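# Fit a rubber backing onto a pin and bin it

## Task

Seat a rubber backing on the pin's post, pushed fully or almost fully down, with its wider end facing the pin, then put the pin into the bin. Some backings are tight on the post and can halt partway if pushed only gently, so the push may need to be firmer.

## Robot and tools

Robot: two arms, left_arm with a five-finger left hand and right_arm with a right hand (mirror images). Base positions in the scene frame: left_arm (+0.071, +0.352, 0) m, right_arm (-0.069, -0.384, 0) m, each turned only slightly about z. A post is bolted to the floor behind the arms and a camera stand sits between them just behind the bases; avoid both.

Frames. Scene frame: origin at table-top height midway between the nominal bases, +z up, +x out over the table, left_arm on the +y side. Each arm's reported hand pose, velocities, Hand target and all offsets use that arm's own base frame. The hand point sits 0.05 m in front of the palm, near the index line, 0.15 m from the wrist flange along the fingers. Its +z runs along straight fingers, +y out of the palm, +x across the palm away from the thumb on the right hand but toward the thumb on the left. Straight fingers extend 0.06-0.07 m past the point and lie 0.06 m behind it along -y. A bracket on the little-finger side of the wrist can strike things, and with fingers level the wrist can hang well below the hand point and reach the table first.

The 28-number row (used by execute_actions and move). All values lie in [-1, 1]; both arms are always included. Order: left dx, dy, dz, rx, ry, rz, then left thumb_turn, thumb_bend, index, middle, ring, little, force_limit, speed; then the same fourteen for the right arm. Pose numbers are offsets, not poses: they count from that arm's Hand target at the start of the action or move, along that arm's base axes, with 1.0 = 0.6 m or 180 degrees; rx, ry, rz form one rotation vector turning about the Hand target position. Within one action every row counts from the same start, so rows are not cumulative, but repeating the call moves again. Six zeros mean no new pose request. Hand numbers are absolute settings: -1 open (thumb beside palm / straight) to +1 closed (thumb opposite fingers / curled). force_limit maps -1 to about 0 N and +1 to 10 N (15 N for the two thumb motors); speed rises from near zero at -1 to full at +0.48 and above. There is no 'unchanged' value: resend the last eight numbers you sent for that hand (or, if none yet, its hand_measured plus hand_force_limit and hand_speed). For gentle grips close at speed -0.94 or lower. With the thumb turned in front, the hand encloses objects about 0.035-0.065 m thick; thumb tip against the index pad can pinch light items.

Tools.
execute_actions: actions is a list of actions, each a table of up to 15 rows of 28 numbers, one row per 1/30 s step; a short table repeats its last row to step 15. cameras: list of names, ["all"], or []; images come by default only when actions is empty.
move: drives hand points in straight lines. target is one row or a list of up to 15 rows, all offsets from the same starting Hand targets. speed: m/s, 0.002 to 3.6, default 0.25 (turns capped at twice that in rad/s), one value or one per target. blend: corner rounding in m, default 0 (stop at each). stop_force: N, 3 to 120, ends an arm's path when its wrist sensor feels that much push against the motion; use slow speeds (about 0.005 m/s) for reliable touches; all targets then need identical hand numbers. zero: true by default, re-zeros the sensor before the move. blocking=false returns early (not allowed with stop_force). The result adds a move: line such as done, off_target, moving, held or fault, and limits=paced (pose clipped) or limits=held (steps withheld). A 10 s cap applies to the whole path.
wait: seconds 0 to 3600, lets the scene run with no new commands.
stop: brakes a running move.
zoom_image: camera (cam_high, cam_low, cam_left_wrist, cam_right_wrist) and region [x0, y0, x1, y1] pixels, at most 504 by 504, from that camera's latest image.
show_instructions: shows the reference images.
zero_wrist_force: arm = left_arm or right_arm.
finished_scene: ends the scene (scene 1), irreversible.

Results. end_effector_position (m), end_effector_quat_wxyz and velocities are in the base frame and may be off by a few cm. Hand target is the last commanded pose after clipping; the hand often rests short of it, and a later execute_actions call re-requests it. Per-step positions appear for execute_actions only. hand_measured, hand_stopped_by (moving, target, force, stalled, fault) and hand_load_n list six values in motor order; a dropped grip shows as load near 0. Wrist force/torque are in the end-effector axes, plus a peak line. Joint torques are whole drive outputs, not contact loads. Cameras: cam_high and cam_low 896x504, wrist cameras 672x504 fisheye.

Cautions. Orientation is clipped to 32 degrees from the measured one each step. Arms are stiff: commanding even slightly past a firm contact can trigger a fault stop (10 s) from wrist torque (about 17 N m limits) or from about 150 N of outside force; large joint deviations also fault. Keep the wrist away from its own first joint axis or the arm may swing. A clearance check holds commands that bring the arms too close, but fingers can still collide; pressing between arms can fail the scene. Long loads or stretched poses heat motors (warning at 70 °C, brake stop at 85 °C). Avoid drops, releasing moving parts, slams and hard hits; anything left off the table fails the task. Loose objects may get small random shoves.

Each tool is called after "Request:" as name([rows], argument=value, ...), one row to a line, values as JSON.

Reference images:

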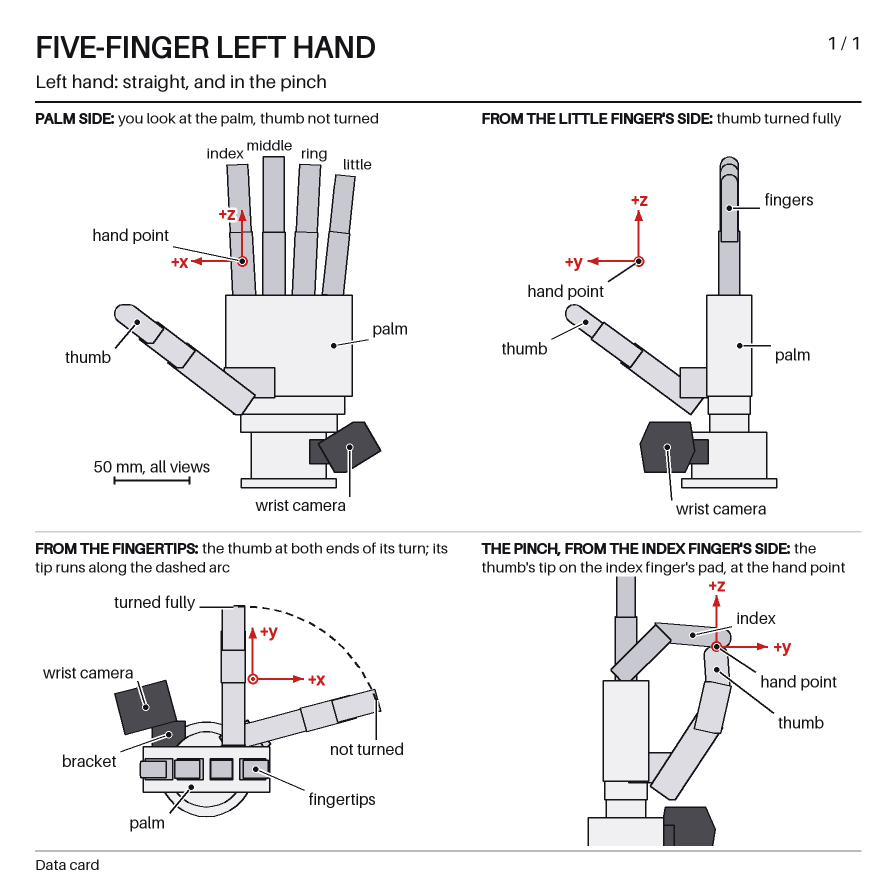

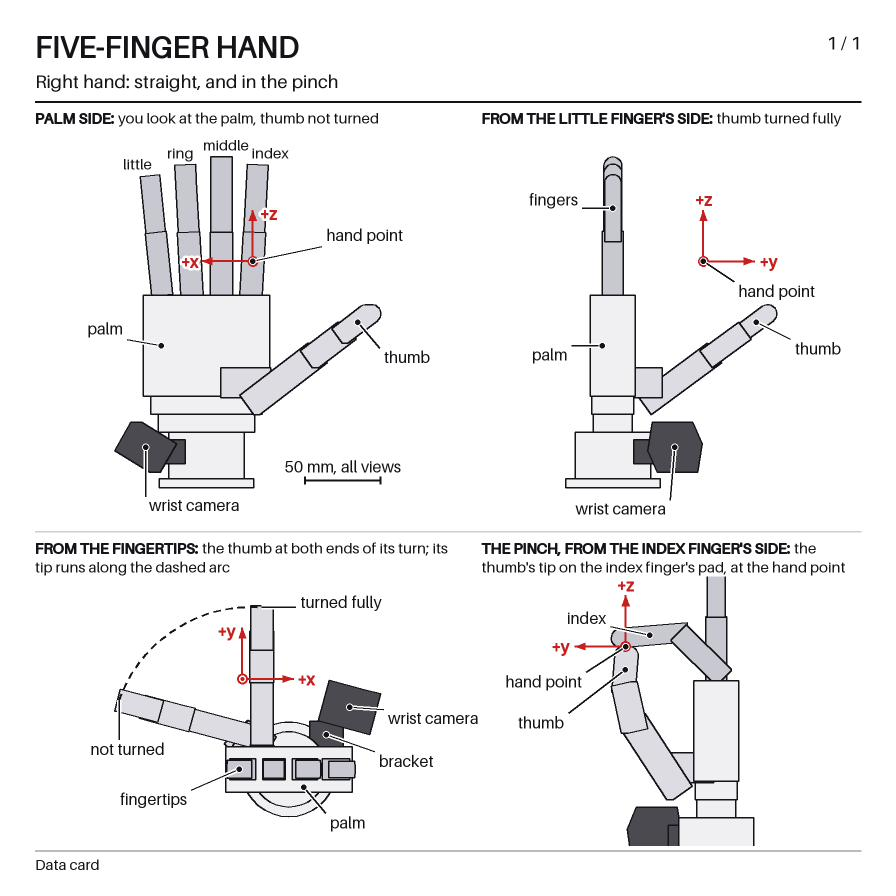

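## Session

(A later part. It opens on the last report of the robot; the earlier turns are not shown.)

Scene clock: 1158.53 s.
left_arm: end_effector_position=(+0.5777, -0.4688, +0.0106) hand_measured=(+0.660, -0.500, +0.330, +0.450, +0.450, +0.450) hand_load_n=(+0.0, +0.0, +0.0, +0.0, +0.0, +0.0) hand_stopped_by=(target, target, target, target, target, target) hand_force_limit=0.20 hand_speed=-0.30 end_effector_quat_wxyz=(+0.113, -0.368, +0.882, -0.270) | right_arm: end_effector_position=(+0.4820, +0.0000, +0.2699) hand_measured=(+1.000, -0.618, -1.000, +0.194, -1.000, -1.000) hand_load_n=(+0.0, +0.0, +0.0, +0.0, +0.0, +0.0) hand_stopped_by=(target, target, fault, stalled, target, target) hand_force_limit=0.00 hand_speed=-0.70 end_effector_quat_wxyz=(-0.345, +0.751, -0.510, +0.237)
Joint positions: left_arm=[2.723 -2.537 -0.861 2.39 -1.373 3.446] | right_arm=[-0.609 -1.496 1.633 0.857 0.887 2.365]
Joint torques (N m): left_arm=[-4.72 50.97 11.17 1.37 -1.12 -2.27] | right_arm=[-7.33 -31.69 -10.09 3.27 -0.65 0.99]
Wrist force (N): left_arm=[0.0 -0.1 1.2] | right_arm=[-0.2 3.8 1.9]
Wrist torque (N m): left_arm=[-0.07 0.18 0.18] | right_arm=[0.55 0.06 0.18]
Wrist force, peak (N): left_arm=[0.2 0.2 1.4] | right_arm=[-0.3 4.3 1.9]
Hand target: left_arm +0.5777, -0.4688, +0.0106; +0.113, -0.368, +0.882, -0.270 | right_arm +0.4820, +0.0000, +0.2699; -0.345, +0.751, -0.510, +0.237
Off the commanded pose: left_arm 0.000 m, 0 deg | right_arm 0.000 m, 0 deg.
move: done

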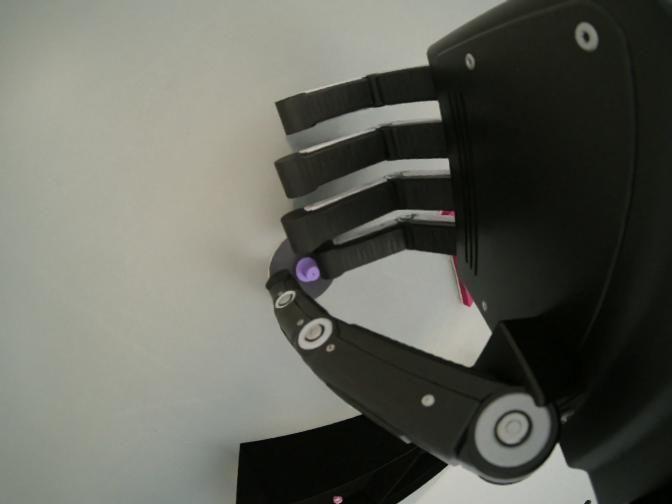

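Request:
execute_actions([
  [[-0.0018,-0.0018,0,0,0,0,0.66,-0.5,0.33,0.45,0.45,0.45,0.2,-0.3,0,0,0,0,0,0,1,-0.62,-1,0.1,-1,-1,0.0,-0.7]],
  [[0,0,0,0,0,0,0.66,-0.4,0.33,0.45,0.45,0.45,-0.5,-0.95,0,0,0,0,0,0,1,-0.62,-1,0.1,-1,-1,0.0,-0.7]],
], cameras=["cam_left_wrist"])

Request:
zoom_image(camera="cam_left_wrist", region=[220, 180, 380, 300])

Scene clock: 1162.53 s.
left_arm: end_effector_position=(+0.5766, -0.4699, +0.0106) hand_measured=(+0.660, -0.400, +0.330, +0.450, +0.450, +0.450) hand_load_n=(+0.0, +0.0, +0.0, +0.0, +0.0, +0.0) hand_stopped_by=(target, target, target, target, target, target) hand_force_limit=-0.50 hand_speed=-0.95 end_effector_quat_wxyz=(+0.113, -0.368, +0.882, -0.270) | right_arm: end_effector_position=(+0.4820, +0.0000, +0.2699) hand_measured=(+1.000, -0.618, -1.000, +0.194, -1.000, -1.000) hand_load_n=(+0.0, +0.0, +0.0, +0.0, +0.0, +0.0) hand_stopped_by=(target, target, fault, stalled, target, target) hand_force_limit=0.00 hand_speed=-0.70 end_effector_quat_wxyz=(-0.345, +0.751, -0.510, +0.237)
Joint positions: left_arm=[2.721 -2.536 -0.862 2.391 -1.374 3.444] | right_arm=[-0.609 -1.496 1.633 0.857 0.887 2.365]
Joint torques (N m): left_arm=[-5.77 69.98 11.06 1.24 -0.95 -2.18] | right_arm=[-6.42 -33.01 -10.26 3.36 -0.52 1.02]
Wrist force (N): left_arm=[0.1 0.1 1.2] | right_arm=[-0.2 3.7 1.6]
Wrist torque (N m): left_arm=[-0.05 0.17 0.19] | right_arm=[0.56 0.06 0.17]
Wrist force, peak (N): left_arm=[0.0 0.2 1.4] | right_arm=[-0.4 4.2 1.9]
Hand target: left_arm +0.5766, -0.4699, +0.0106; +0.113, -0.368, +0.882, -0.270 | right_arm +0.4820, +0.0000, +0.2699; -0.345, +0.751, -0.510, +0.237
Off the commanded pose: left_arm 0.000 m, 0 deg | right_arm 0.000 m, 0 deg.
Step readings (end_effector_position of left_arm | right_arm):
0: (+0.5777, -0.4688, +0.0106) | (+0.4820, +0.0000, +0.2699)
1: (+0.5777, -0.4688, +0.0106) | (+0.4820, +0.0000, +0.2699)
2: (+0.5776, -0.4689, +0.0106) | (+0.4820, +0.0000, +0.2699)
4: (+0.5770, -0.4694, +0.0104) | (+0.4820, +0.0000, +0.2699)
8: (+0.5767, -0.4698, +0.0105) | (+0.4820, +0.0000, +0.2699)
15: (+0.5766, -0.4699, +0.0106) | (+0.4820, +0.0000, +0.2699)
16: (+0.5766, -0.4699, +0.0106) | (+0.4820, +0.0000, +0.2699)
17: (+0.5766, -0.4699, +0.0106) | (+0.4820, +0.0000, +0.2699)
19: (+0.5766, -0.4699, +0.0106) | (+0.4820, +0.0000, +0.2699)
23: (+0.5766, -0.4699, +0.0106) | (+0.4820, +0.0000, +0.2699)
30: (+0.5766, -0.4699, +0.0106) | (+0.4820, +0.0000, +0.2699)

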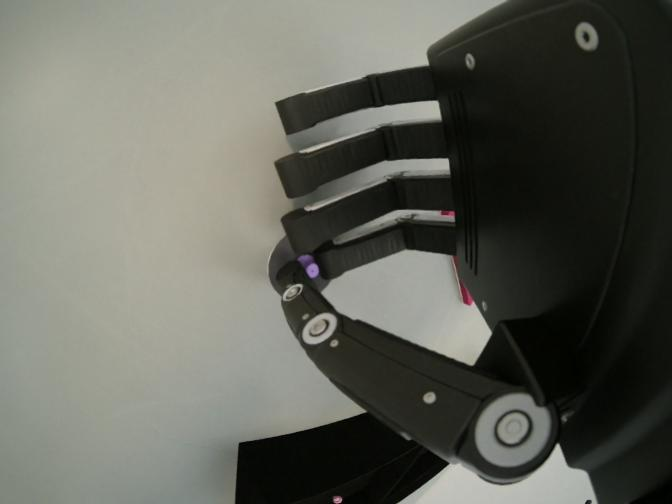

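Scaled by 3.150 from the camera's image (finer frame: 960x720).

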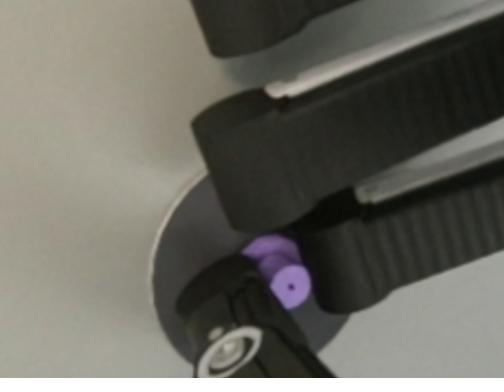

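Request:
execute_actions([
  [[0,0,0,0,0,0,0.66,-0.35,0.33,0.45,0.45,0.45,-0.6,-0.95,0,0,0,0,0,0,1,-0.62,-1,0.1,-1,-1,0.0,-0.7]],
], cameras=["cam_left_wrist"])

Request:
zoom_image(camera="cam_left_wrist", region=[220, 180, 380, 300])

Scene clock: 1164.10 s.
left_arm: end_effector_position=(+0.5766, -0.4699, +0.0106) hand_measured=(+0.660, -0.376, +0.330, +0.450, +0.450, +0.450) hand_load_n=(+0.0, +2.5, +1.0, +0.0, +0.0, +0.0) hand_stopped_by=(target, force, target, target, target, target) hand_force_limit=-0.60 hand_speed=-0.95 end_effector_quat_wxyz=(+0.113, -0.368, +0.882, -0.270) | right_arm: end_effector_position=(+0.4820, +0.0000, +0.2699) hand_measured=(+1.000, -0.618, -1.000, +0.194, -1.000, -1.000) hand_load_n=(+0.0, +0.0, +0.0, +0.0, +0.0, +0.0) hand_stopped_by=(target, target, fault, stalled, target, target) hand_force_limit=0.00 hand_speed=-0.70 end_effector_quat_wxyz=(-0.345, +0.751, -0.510, +0.237)
Joint positions: left_arm=[2.721 -2.536 -0.862 2.391 -1.374 3.444] | right_arm=[-0.609 -1.496 1.633 0.857 0.887 2.365]
Joint torques (N m): left_arm=[-5.03 68.23 10.8 1.14 -1.09 -2.05] | right_arm=[-7.98 -32.58 -11.49 3.35 -0.83 0.86]
Wrist force (N): left_arm=[0.1 -0.4 0.2] | right_arm=[-0.1 3.7 1.7]
Wrist torque (N m): left_arm=[-0.05 0.15 0.18] | right_arm=[0.55 0.05 0.18]
Wrist force, peak (N): left_arm=[0.0 0.2 1.4] | right_arm=[-0.2 4.2 2.1]
Hand target: left_arm +0.5766, -0.4699, +0.0106; +0.113, -0.368, +0.882, -0.270 | right_arm +0.4820, +0.0000, +0.2699; -0.345, +0.751, -0.510, +0.237
Off the commanded pose: left_arm 0.000 m, 0 deg | right_arm 0.000 m, 0 deg.
Step readings (end_effector_position of left_arm | right_arm):
0: (+0.5766, -0.4699, +0.0106) | (+0.4820, +0.0000, +0.2699)
1: (+0.5766, -0.4699, +0.0106) | (+0.4820, +0.0000, +0.2699)
2: (+0.5766, -0.4699, +0.0106) | (+0.4820, +0.0000, +0.2699)
4: (+0.5766, -0.4699, +0.0106) | (+0.4820, +0.0000, +0.2699)
8: (+0.5766, -0.4699, +0.0106) | (+0.4820, +0.0000, +0.2699)
15: (+0.5766, -0.4699, +0.0106) | (+0.4820, +0.0000, +0.2699)

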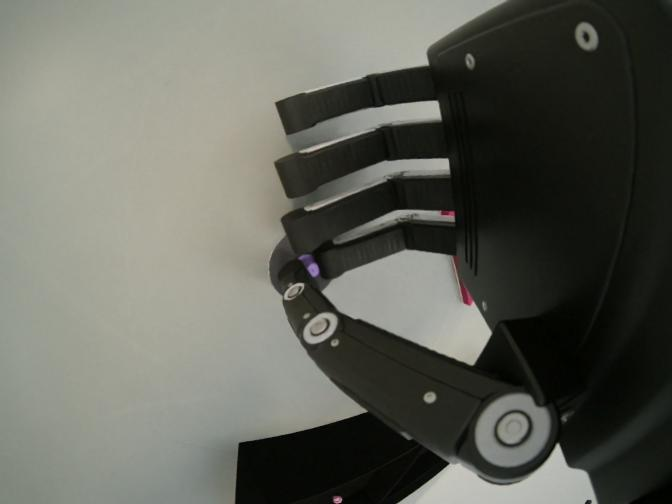

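Scaled by 3.150 from the camera's image (finer frame: 960x720).

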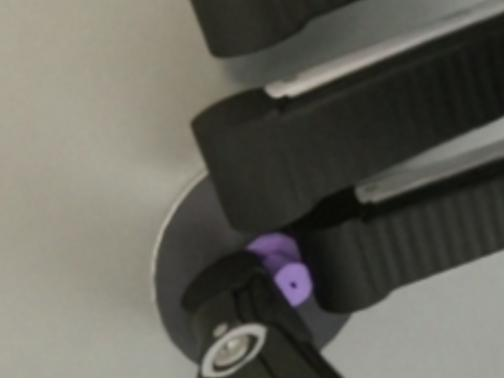

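Request:
execute_actions([
  [[0,0,0,0,0,0,0.66,-0.34,0.33,0.45,0.45,0.45,-0.3,-0.95,0,0,0,0,0,0,1,-0.62,-1,0.1,-1,-1,0.0,-0.7]],
], cameras=["cam_left_wrist"])

Request:
zoom_image(camera="cam_left_wrist", region=[220, 180, 380, 300])

Scene clock: 1165.93 s.
left_arm: end_effector_position=(+0.5766, -0.4699, +0.0106) hand_measured=(+0.660, -0.360, +0.330, +0.450, +0.450, +0.450) hand_load_n=(+0.0, +5.0, +1.5, +0.0, +0.0, +0.0) hand_stopped_by=(target, force, target, target, target, target) hand_force_limit=-0.30 hand_speed=-0.95 end_effector_quat_wxyz=(+0.113, -0.368, +0.882, -0.270) | right_arm: end_effector_position=(+0.4820, +0.0000, +0.2699) hand_measured=(+1.000, -0.618, -1.000, +0.194, -1.000, -1.000) hand_load_n=(+0.0, +0.0, +0.0, +0.0, +0.0, -0.5) hand_stopped_by=(target, target, fault, stalled, target, target) hand_force_limit=0.00 hand_speed=-0.70 end_effector_quat_wxyz=(-0.345, +0.751, -0.510, +0.237)
Joint positions: left_arm=[2.721 -2.536 -0.862 2.391 -1.374 3.444] | right_arm=[-0.609 -1.496 1.633 0.857 0.887 2.365]
Joint torques (N m): left_arm=[-5.01 63.67 11.7 1.14 -0.86 -1.94] | right_arm=[-7.18 -32.1 -9.52 3.33 -0.56 0.75]
Wrist force (N): left_arm=[0.2 -1.0 -1.2] | right_arm=[-0.1 3.8 2.0]
Wrist torque (N m): left_arm=[-0.07 0.13 0.19] | right_arm=[0.54 0.04 0.19]
Wrist force, peak (N): left_arm=[0.2 -1.0 -1.2] | right_arm=[0.0 4.1 2.1]
Hand target: left_arm +0.5766, -0.4699, +0.0106; +0.113, -0.368, +0.882, -0.270 | right_arm +0.4820, +0.0000, +0.2699; -0.345, +0.751, -0.510, +0.237
Off the commanded pose: left_arm 0.000 m, 0 deg | right_arm 0.000 m, 0 deg.
Step readings (end_effector_position of left_arm | right_arm):
0: (+0.5766, -0.4699, +0.0106) | (+0.4820, +0.0000, +0.2699)
1: (+0.5766, -0.4699, +0.0106) | (+0.4820, +0.0000, +0.2699)
2: (+0.5766, -0.4699, +0.0106) | (+0.4820, +0.0000, +0.2699)
4: (+0.5766, -0.4699, +0.0106) | (+0.4820, +0.0000, +0.2699)
8: (+0.5766, -0.4699, +0.0106) | (+0.4820, +0.0000, +0.2699)
15: (+0.5766, -0.4699, +0.0106) | (+0.4820, +0.0000, +0.2699)

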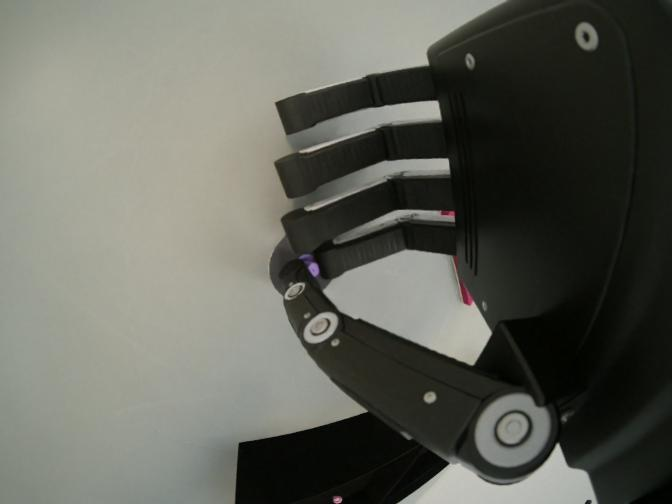

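Scaled by 3.150 from the camera's image (finer frame: 960x720).

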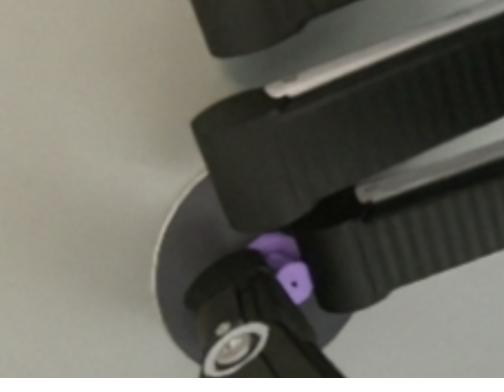

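Request:
execute_actions([
  [[0,0,0.0008,0,0,0,0.66,-0.34,0.33,0.45,0.45,0.45,-0.3,-0.95,0,0,0,0,0,0,1,-0.62,-1,0.1,-1,-1,0.0,-0.7]],
  [[0,0,0.0008,0,0,0,0.66,-0.34,0.33,0.45,0.45,0.45,-0.3,-0.95,0,0,0,0,0,0,1,-0.62,-1,0.1,-1,-1,0.0,-0.7]],
], cameras=["cam_left_wrist"])

Request:
zoom_image(camera="cam_left_wrist", region=[220, 180, 380, 300])

Scene clock: 1168.87 s.
left_arm: end_effector_position=(+0.5766, -0.4699, +0.0116) hand_measured=(+0.660, -0.360, +0.330, +0.450, +0.450, +0.450) hand_load_n=(+0.0, +2.5, +2.0, +0.5, +0.0, +0.0) hand_stopped_by=(target, force, target, target, target, target) hand_force_limit=-0.30 hand_speed=-0.95 end_effector_quat_wxyz=(+0.113, -0.368, +0.882, -0.270) | right_arm: end_effector_position=(+0.4820, +0.0000, +0.2699) hand_measured=(+1.000, -0.618, -1.000, +0.194, -1.000, -1.000) hand_load_n=(+0.0, +0.0, +0.0, +0.0, +0.0, +0.0) hand_stopped_by=(target, target, fault, stalled, target, target) hand_force_limit=0.00 hand_speed=-0.70 end_effector_quat_wxyz=(-0.345, +0.751, -0.510, +0.237)
Joint positions: left_arm=[2.721 -2.535 -0.861 2.389 -1.374 3.444] | right_arm=[-0.609 -1.496 1.633 0.857 0.887 2.365]
Joint torques (N m): left_arm=[-5.42 69.64 26.65 -3.64 -0.85 -2.02] | right_arm=[-8.27 -31.75 -10.59 3.44 -0.69 1.09]
Wrist force (N): left_arm=[0.0 -0.1 0.6] | right_arm=[-0.2 3.7 2.1]
Wrist torque (N m): left_arm=[-0.04 0.18 0.17] | right_arm=[0.52 0.04 0.18]
Wrist force, peak (N): left_arm=[0.2 -1.1 -1.2] | right_arm=[-0.3 4.1 2.3]
Hand target: left_arm +0.5766, -0.4699, +0.0116; +0.113, -0.368, +0.882, -0.270 | right_arm +0.4820, +0.0000, +0.2699; -0.345, +0.751, -0.510, +0.237
Off the commanded pose: left_arm 0.000 m, 0 deg | right_arm 0.000 m, 0 deg.
Step readings (end_effector_position of left_arm | right_arm):
0: (+0.5766, -0.4699, +0.0106) | (+0.4820, +0.0000, +0.2699)
1: (+0.5766, -0.4699, +0.0106) | (+0.4820, +0.0000, +0.2699)
2: (+0.5766, -0.4699, +0.0106) | (+0.4820, +0.0000, +0.2699)
4: (+0.5766, -0.4699, +0.0107) | (+0.4820, +0.0000, +0.2699)
8: (+0.5766, -0.4699, +0.0110) | (+0.4820, +0.0000, +0.2699)
15: (+0.5766, -0.4699, +0.0111) | (+0.4820, +0.0000, +0.2699)
16: (+0.5766, -0.4699, +0.0111) | (+0.4820, +0.0000, +0.2699)
17: (+0.5766, -0.4699, +0.0111) | (+0.4820, +0.0000, +0.2699)
19: (+0.5766, -0.4699, +0.0114) | (+0.4820, +0.0000, +0.2699)
23: (+0.5766, -0.4699, +0.0115) | (+0.4820, +0.0000, +0.2699)
30: (+0.5766, -0.4699, +0.0116) | (+0.4820, +0.0000, +0.2699)

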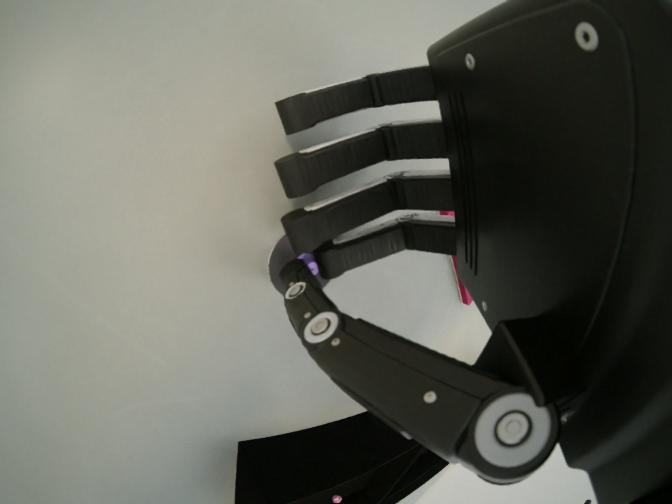

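Scaled by 3.150 from the camera's image (finer frame: 960x720).

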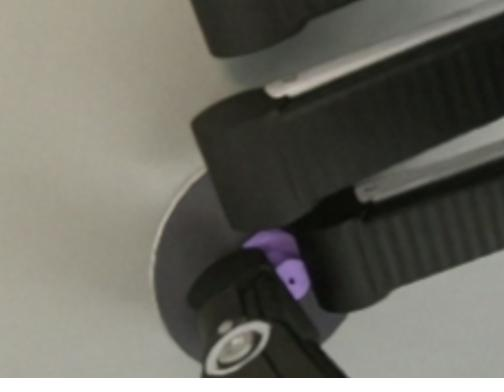

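Request:
execute_actions([
  [[0,0,0,0,0,0,0.66,-0.33,0.33,0.45,0.45,0.45,-0.2,-0.95,0,0,0,0,0,0,1,-0.62,-1,0.1,-1,-1,0.0,-0.7]],
], cameras=["cam_left_wrist"])

Request:
zoom_image(camera="cam_left_wrist", region=[220, 180, 380, 300])

Scene clock: 1170.20 s.
left_arm: end_effector_position=(+0.5766, -0.4699, +0.0116) hand_measured=(+0.660, -0.334, +0.330, +0.450, +0.450, +0.450) hand_load_n=(+0.0, +5.5, +3.5, +0.0, +0.0, +0.5) hand_stopped_by=(target, target, target, target, target, target) hand_force_limit=-0.20 hand_speed=-0.95 end_effector_quat_wxyz=(+0.113, -0.368, +0.882, -0.270) | right_arm: end_effector_position=(+0.4820, +0.0000, +0.2699) hand_measured=(+1.000, -0.618, -1.000, +0.194, -1.000, -1.000) hand_load_n=(+0.0, +0.0, +0.0, +0.0, +0.0, +0.0) hand_stopped_by=(target, target, fault, stalled, target, target) hand_force_limit=0.00 hand_speed=-0.70 end_effector_quat_wxyz=(-0.345, +0.751, -0.510, +0.237)
Joint positions: left_arm=[2.721 -2.535 -0.861 2.389 -1.374 3.444] | right_arm=[-0.609 -1.496 1.633 0.857 0.887 2.365]
Joint torques (N m): left_arm=[-5.4 66.53 24.64 -3.05 -0.8 -1.97] | right_arm=[-7.23 -32.38 -10.76 3.36 -0.61 0.77]
Wrist force (N): left_arm=[0.3 -1.2 -1.7] | right_arm=[-0.2 3.9 2.2]
Wrist torque (N m): left_arm=[-0.07 0.10 0.19] | right_arm=[0.55 0.06 0.17]
Wrist force, peak (N): left_arm=[0.4 -1.6 -1.9] | right_arm=[-0.2 4.2 1.9]
Hand target: left_arm +0.5766, -0.4699, +0.0116; +0.113, -0.368, +0.882, -0.270 | right_arm +0.4820, +0.0000, +0.2699; -0.345, +0.751, -0.510, +0.237
Off the commanded pose: left_arm 0.000 m, 0 deg | right_arm 0.000 m, 0 deg.
Step readings (end_effector_position of left_arm | right_arm):
0: (+0.5766, -0.4699, +0.0116) | (+0.4820, +0.0000, +0.2699)
1: (+0.5766, -0.4699, +0.0116) | (+0.4820, +0.0000, +0.2699)
2: (+0.5766, -0.4699, +0.0116) | (+0.4820, +0.0000, +0.2699)
4: (+0.5766, -0.4699, +0.0116) | (+0.4820, +0.0000, +0.2699)
8: (+0.5766, -0.4699, +0.0116) | (+0.4820, +0.0000, +0.2699)
15: (+0.5766, -0.4699, +0.0116) | (+0.4820, +0.0000, +0.2699)

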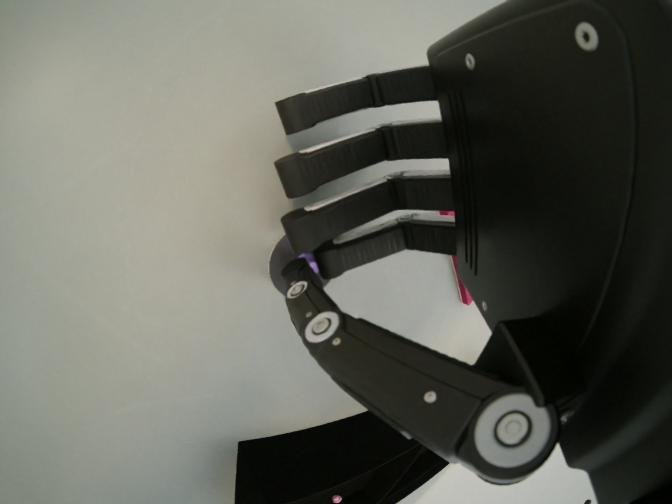

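Scaled by 3.150 from the camera's image (finer frame: 960x720).

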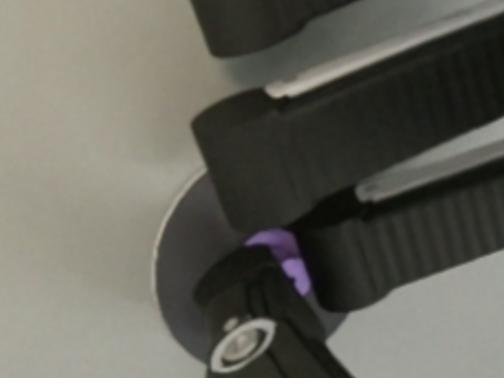

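Request:
execute_actions([
  [[0,0,0,0,0,0,0.66,-0.55,0.33,0.45,0.45,0.45,0.2,0,0,0,0,0,0,0,1,-0.62,-1,0.1,-1,-1,0.0,-0.7]],
])

Request:
move([
  [0,0,0.025,0,0,0,0.66,-0.55,0.33,0.45,0.45,0.45,0.2,0,0,0,0,0,0,0,1,-0.62,-1,0.1,-1,-1,0.0,-0.7],
  [0.0472,0.0472,0.025,0,0,0,0.66,-0.36,0.33,0.45,0.45,0.45,0.2,-0.3,0,0,0,0,0,0,1,-0.62,-1,0.1,-1,-1,0.0,-0.7],
  [0.0472,0.0472,0.010,0,0,0,0.66,-0.36,0.33,0.45,0.45,0.45,0.2,-0.3,0,0,0,0,0,0,1,-0.62,-1,0.1,-1,-1,0.0,-0.7],
], speed=0.06)

Request:
move(target=[0,0,-0.03,0,0,0,0.66,-0.36,0.33,0.45,0.45,0.45,0.2,-0.3,0,0,0,0,0,0,1,-0.62,-1,0.1,-1,-1,0.0,-0.7], speed=0.005, stop_force=3, cameras=["cam_left_wrist"])

Scene clock: 1177.33 s.
left_arm: end_effector_position=(+0.5766, -0.4699, +0.0116) hand_measured=(+0.660, -0.550, +0.330, +0.450, +0.450, +0.450) hand_load_n=(+0.0, +0.0, +0.0, +0.0, +0.0, +0.0) hand_stopped_by=(target, target, target, target, target, target) hand_force_limit=0.20 hand_speed=0.00 end_effector_quat_wxyz=(+0.113, -0.368, +0.882, -0.270) | right_arm: end_effector_position=(+0.4820, +0.0000, +0.2699) hand_measured=(+1.000, -0.618, -1.000, +0.194, -1.000, -1.000) hand_load_n=(+0.0, +0.5, +0.0, +0.0, +0.0, +0.0) hand_stopped_by=(target, target, fault, stalled, target, target) hand_force_limit=0.00 hand_speed=-0.70 end_effector_quat_wxyz=(-0.345, +0.751, -0.510, +0.237)
Joint positions: left_arm=[2.721 -2.535 -0.861 2.389 -1.374 3.444] | right_arm=[-0.609 -1.496 1.633 0.857 0.887 2.365]
Joint torques (N m): left_arm=[-5.31 51.56 16.18 -0.01 -0.7 -1.67] | right_arm=[-7.11 -31.9 -11.16 3.2 -0.66 1.06]
Wrist force (N): left_arm=[0.0 0.2 1.1] | right_arm=[-0.3 3.9 2.2]
Wrist torque (N m): left_arm=[-0.01 0.17 0.18] | right_arm=[0.55 0.07 0.17]
Wrist force, peak (N): left_arm=[0.4 -1.4 -2.0] | right_arm=[-0.1 4.4 1.9]
Hand target: left_arm +0.5766, -0.4699, +0.0116; +0.113, -0.368, +0.882, -0.270 | right_arm +0.4820, +0.0000, +0.2699; -0.345, +0.751, -0.510, +0.237
Off the commanded pose: left_arm 0.000 m, 0 deg | right_arm 0.000 m, 0 deg.
Step readings (end_effector_position of left_arm | right_arm):
0: (+0.5766, -0.4699, +0.0116) | (+0.4820, +0.0000, +0.2699)
1: (+0.5766, -0.4699, +0.0116) | (+0.4820, +0.0000, +0.2699)
2: (+0.5766, -0.4699, +0.0116) | (+0.4820, +0.0000, +0.2699)
4: (+0.5766, -0.4699, +0.0116) | (+0.4820, +0.0000, +0.2699)
8: (+0.5766, -0.4699, +0.0116) | (+0.4820, +0.0000, +0.2699)
15: (+0.5766, -0.4699, +0.0116) | (+0.4820, +0.0000, +0.2699)

Scene clock: 1180.00 s.
left_arm: end_effector_position=(+0.6049, -0.4416, +0.0176) hand_measured=(+0.660, -0.360, +0.330, +0.450, +0.450, +0.450) hand_load_n=(+0.0, +0.0, +0.0, +0.0, +0.5, +0.0) hand_stopped_by=(target, target, target, target, target, target) hand_force_limit=0.20 hand_speed=-0.30 end_effector_quat_wxyz=(+0.113, -0.368, +0.882, -0.270) | right_arm: end_effector_position=(+0.4820, +0.0000, +0.2699) hand_measured=(+1.000, -0.618, -1.000, +0.194, -1.000, -1.000) hand_load_n=(+0.0, +0.0, -0.5, +0.0, +0.0, +0.0) hand_stopped_by=(target, target, fault, stalled, target, target) hand_force_limit=0.00 hand_speed=-0.70 end_effector_quat_wxyz=(-0.345, +0.751, -0.510, +0.237)
Joint positions: left_arm=[2.778 -2.557 -0.806 2.345 -1.344 3.493] | right_arm=[-0.609 -1.496 1.633 0.857 0.887 2.365]
Joint torques (N m): left_arm=[9.77 51.4 11.07 1.22 1.42 1.29] | right_arm=[-6.67 -31.84 -10.52 3.48 -0.65 0.78]
Wrist force (N): left_arm=[-0.2 0.1 1.3] | right_arm=[0.1 4.0 2.1]
Wrist torque (N m): left_arm=[-0.05 0.21 0.00] | right_arm=[0.56 0.00 0.20]
Wrist force, peak (N): left_arm=[0.0 0.7 1.8] | right_arm=[0.0 4.2 2.1]
Hand target: left_arm +0.6049, -0.4416, +0.0176; +0.113, -0.368, +0.882, -0.270 | right_arm +0.4820, +0.0000, +0.2699; -0.345, +0.751, -0.510, +0.237
Off the commanded pose: left_arm 0.000 m, 0 deg | right_arm 0.000 m, 0 deg.
move: done

Scene clock: 1183.43 s.
left_arm: end_effector_position=(+0.6049, -0.4416, +0.0071) hand_measured=(+0.660, -0.360, +0.330, +0.450, +0.450, +0.450) hand_load_n=(+0.0, +0.0, -0.5, +0.0, +0.0, +0.0) hand_stopped_by=(target, target, target, target, target, target) hand_force_limit=0.20 hand_speed=-0.30 end_effector_quat_wxyz=(+0.113, -0.368, +0.882, -0.270) | right_arm: end_effector_position=(+0.4820, +0.0000, +0.2699) hand_measured=(+1.000, -0.618, -1.000, +0.194, -1.000, -1.000) hand_load_n=(+0.0, +0.0, +0.0, +0.0, +0.0, +0.0) hand_stopped_by=(target, target, fault, stalled, target, target) hand_force_limit=0.00 hand_speed=-0.70 end_effector_quat_wxyz=(-0.345, +0.751, -0.510, +0.237)
Joint positions: left_arm=[2.778 -2.565 -0.818 2.366 -1.344 3.493] | right_arm=[-0.609 -1.496 1.633 0.857 0.887 2.365]
Joint torques (N m): left_arm=[6.79 67.24 24.86 -3.39 0.8 -1.46] | right_arm=[-7.05 -32.31 -10.18 3.27 -0.66 1.1]
Wrist force (N): left_arm=[0.5 -1.7 -2.5] | right_arm=[-0.3 4.0 2.1]
Wrist torque (N m): left_arm=[-0.09 0.08 0.04] | right_arm=[0.57 0.06 0.18]
Wrist force, peak (N): left_arm=[0.4 -4.0 -3.6] | right_arm=[-0.2 4.2 2.3]
Hand target: left_arm +0.6049, -0.4416, +0.0071; +0.113, -0.368, +0.882, -0.270 (not the last commanded pose) | right_arm +0.4820, +0.0000, +0.2699; -0.345, +0.751, -0.510, +0.237
Off the commanded pose: left_arm 0.008 m, 0 deg | right_arm 0.000 m, 0 deg.
move: contact (left_arm)

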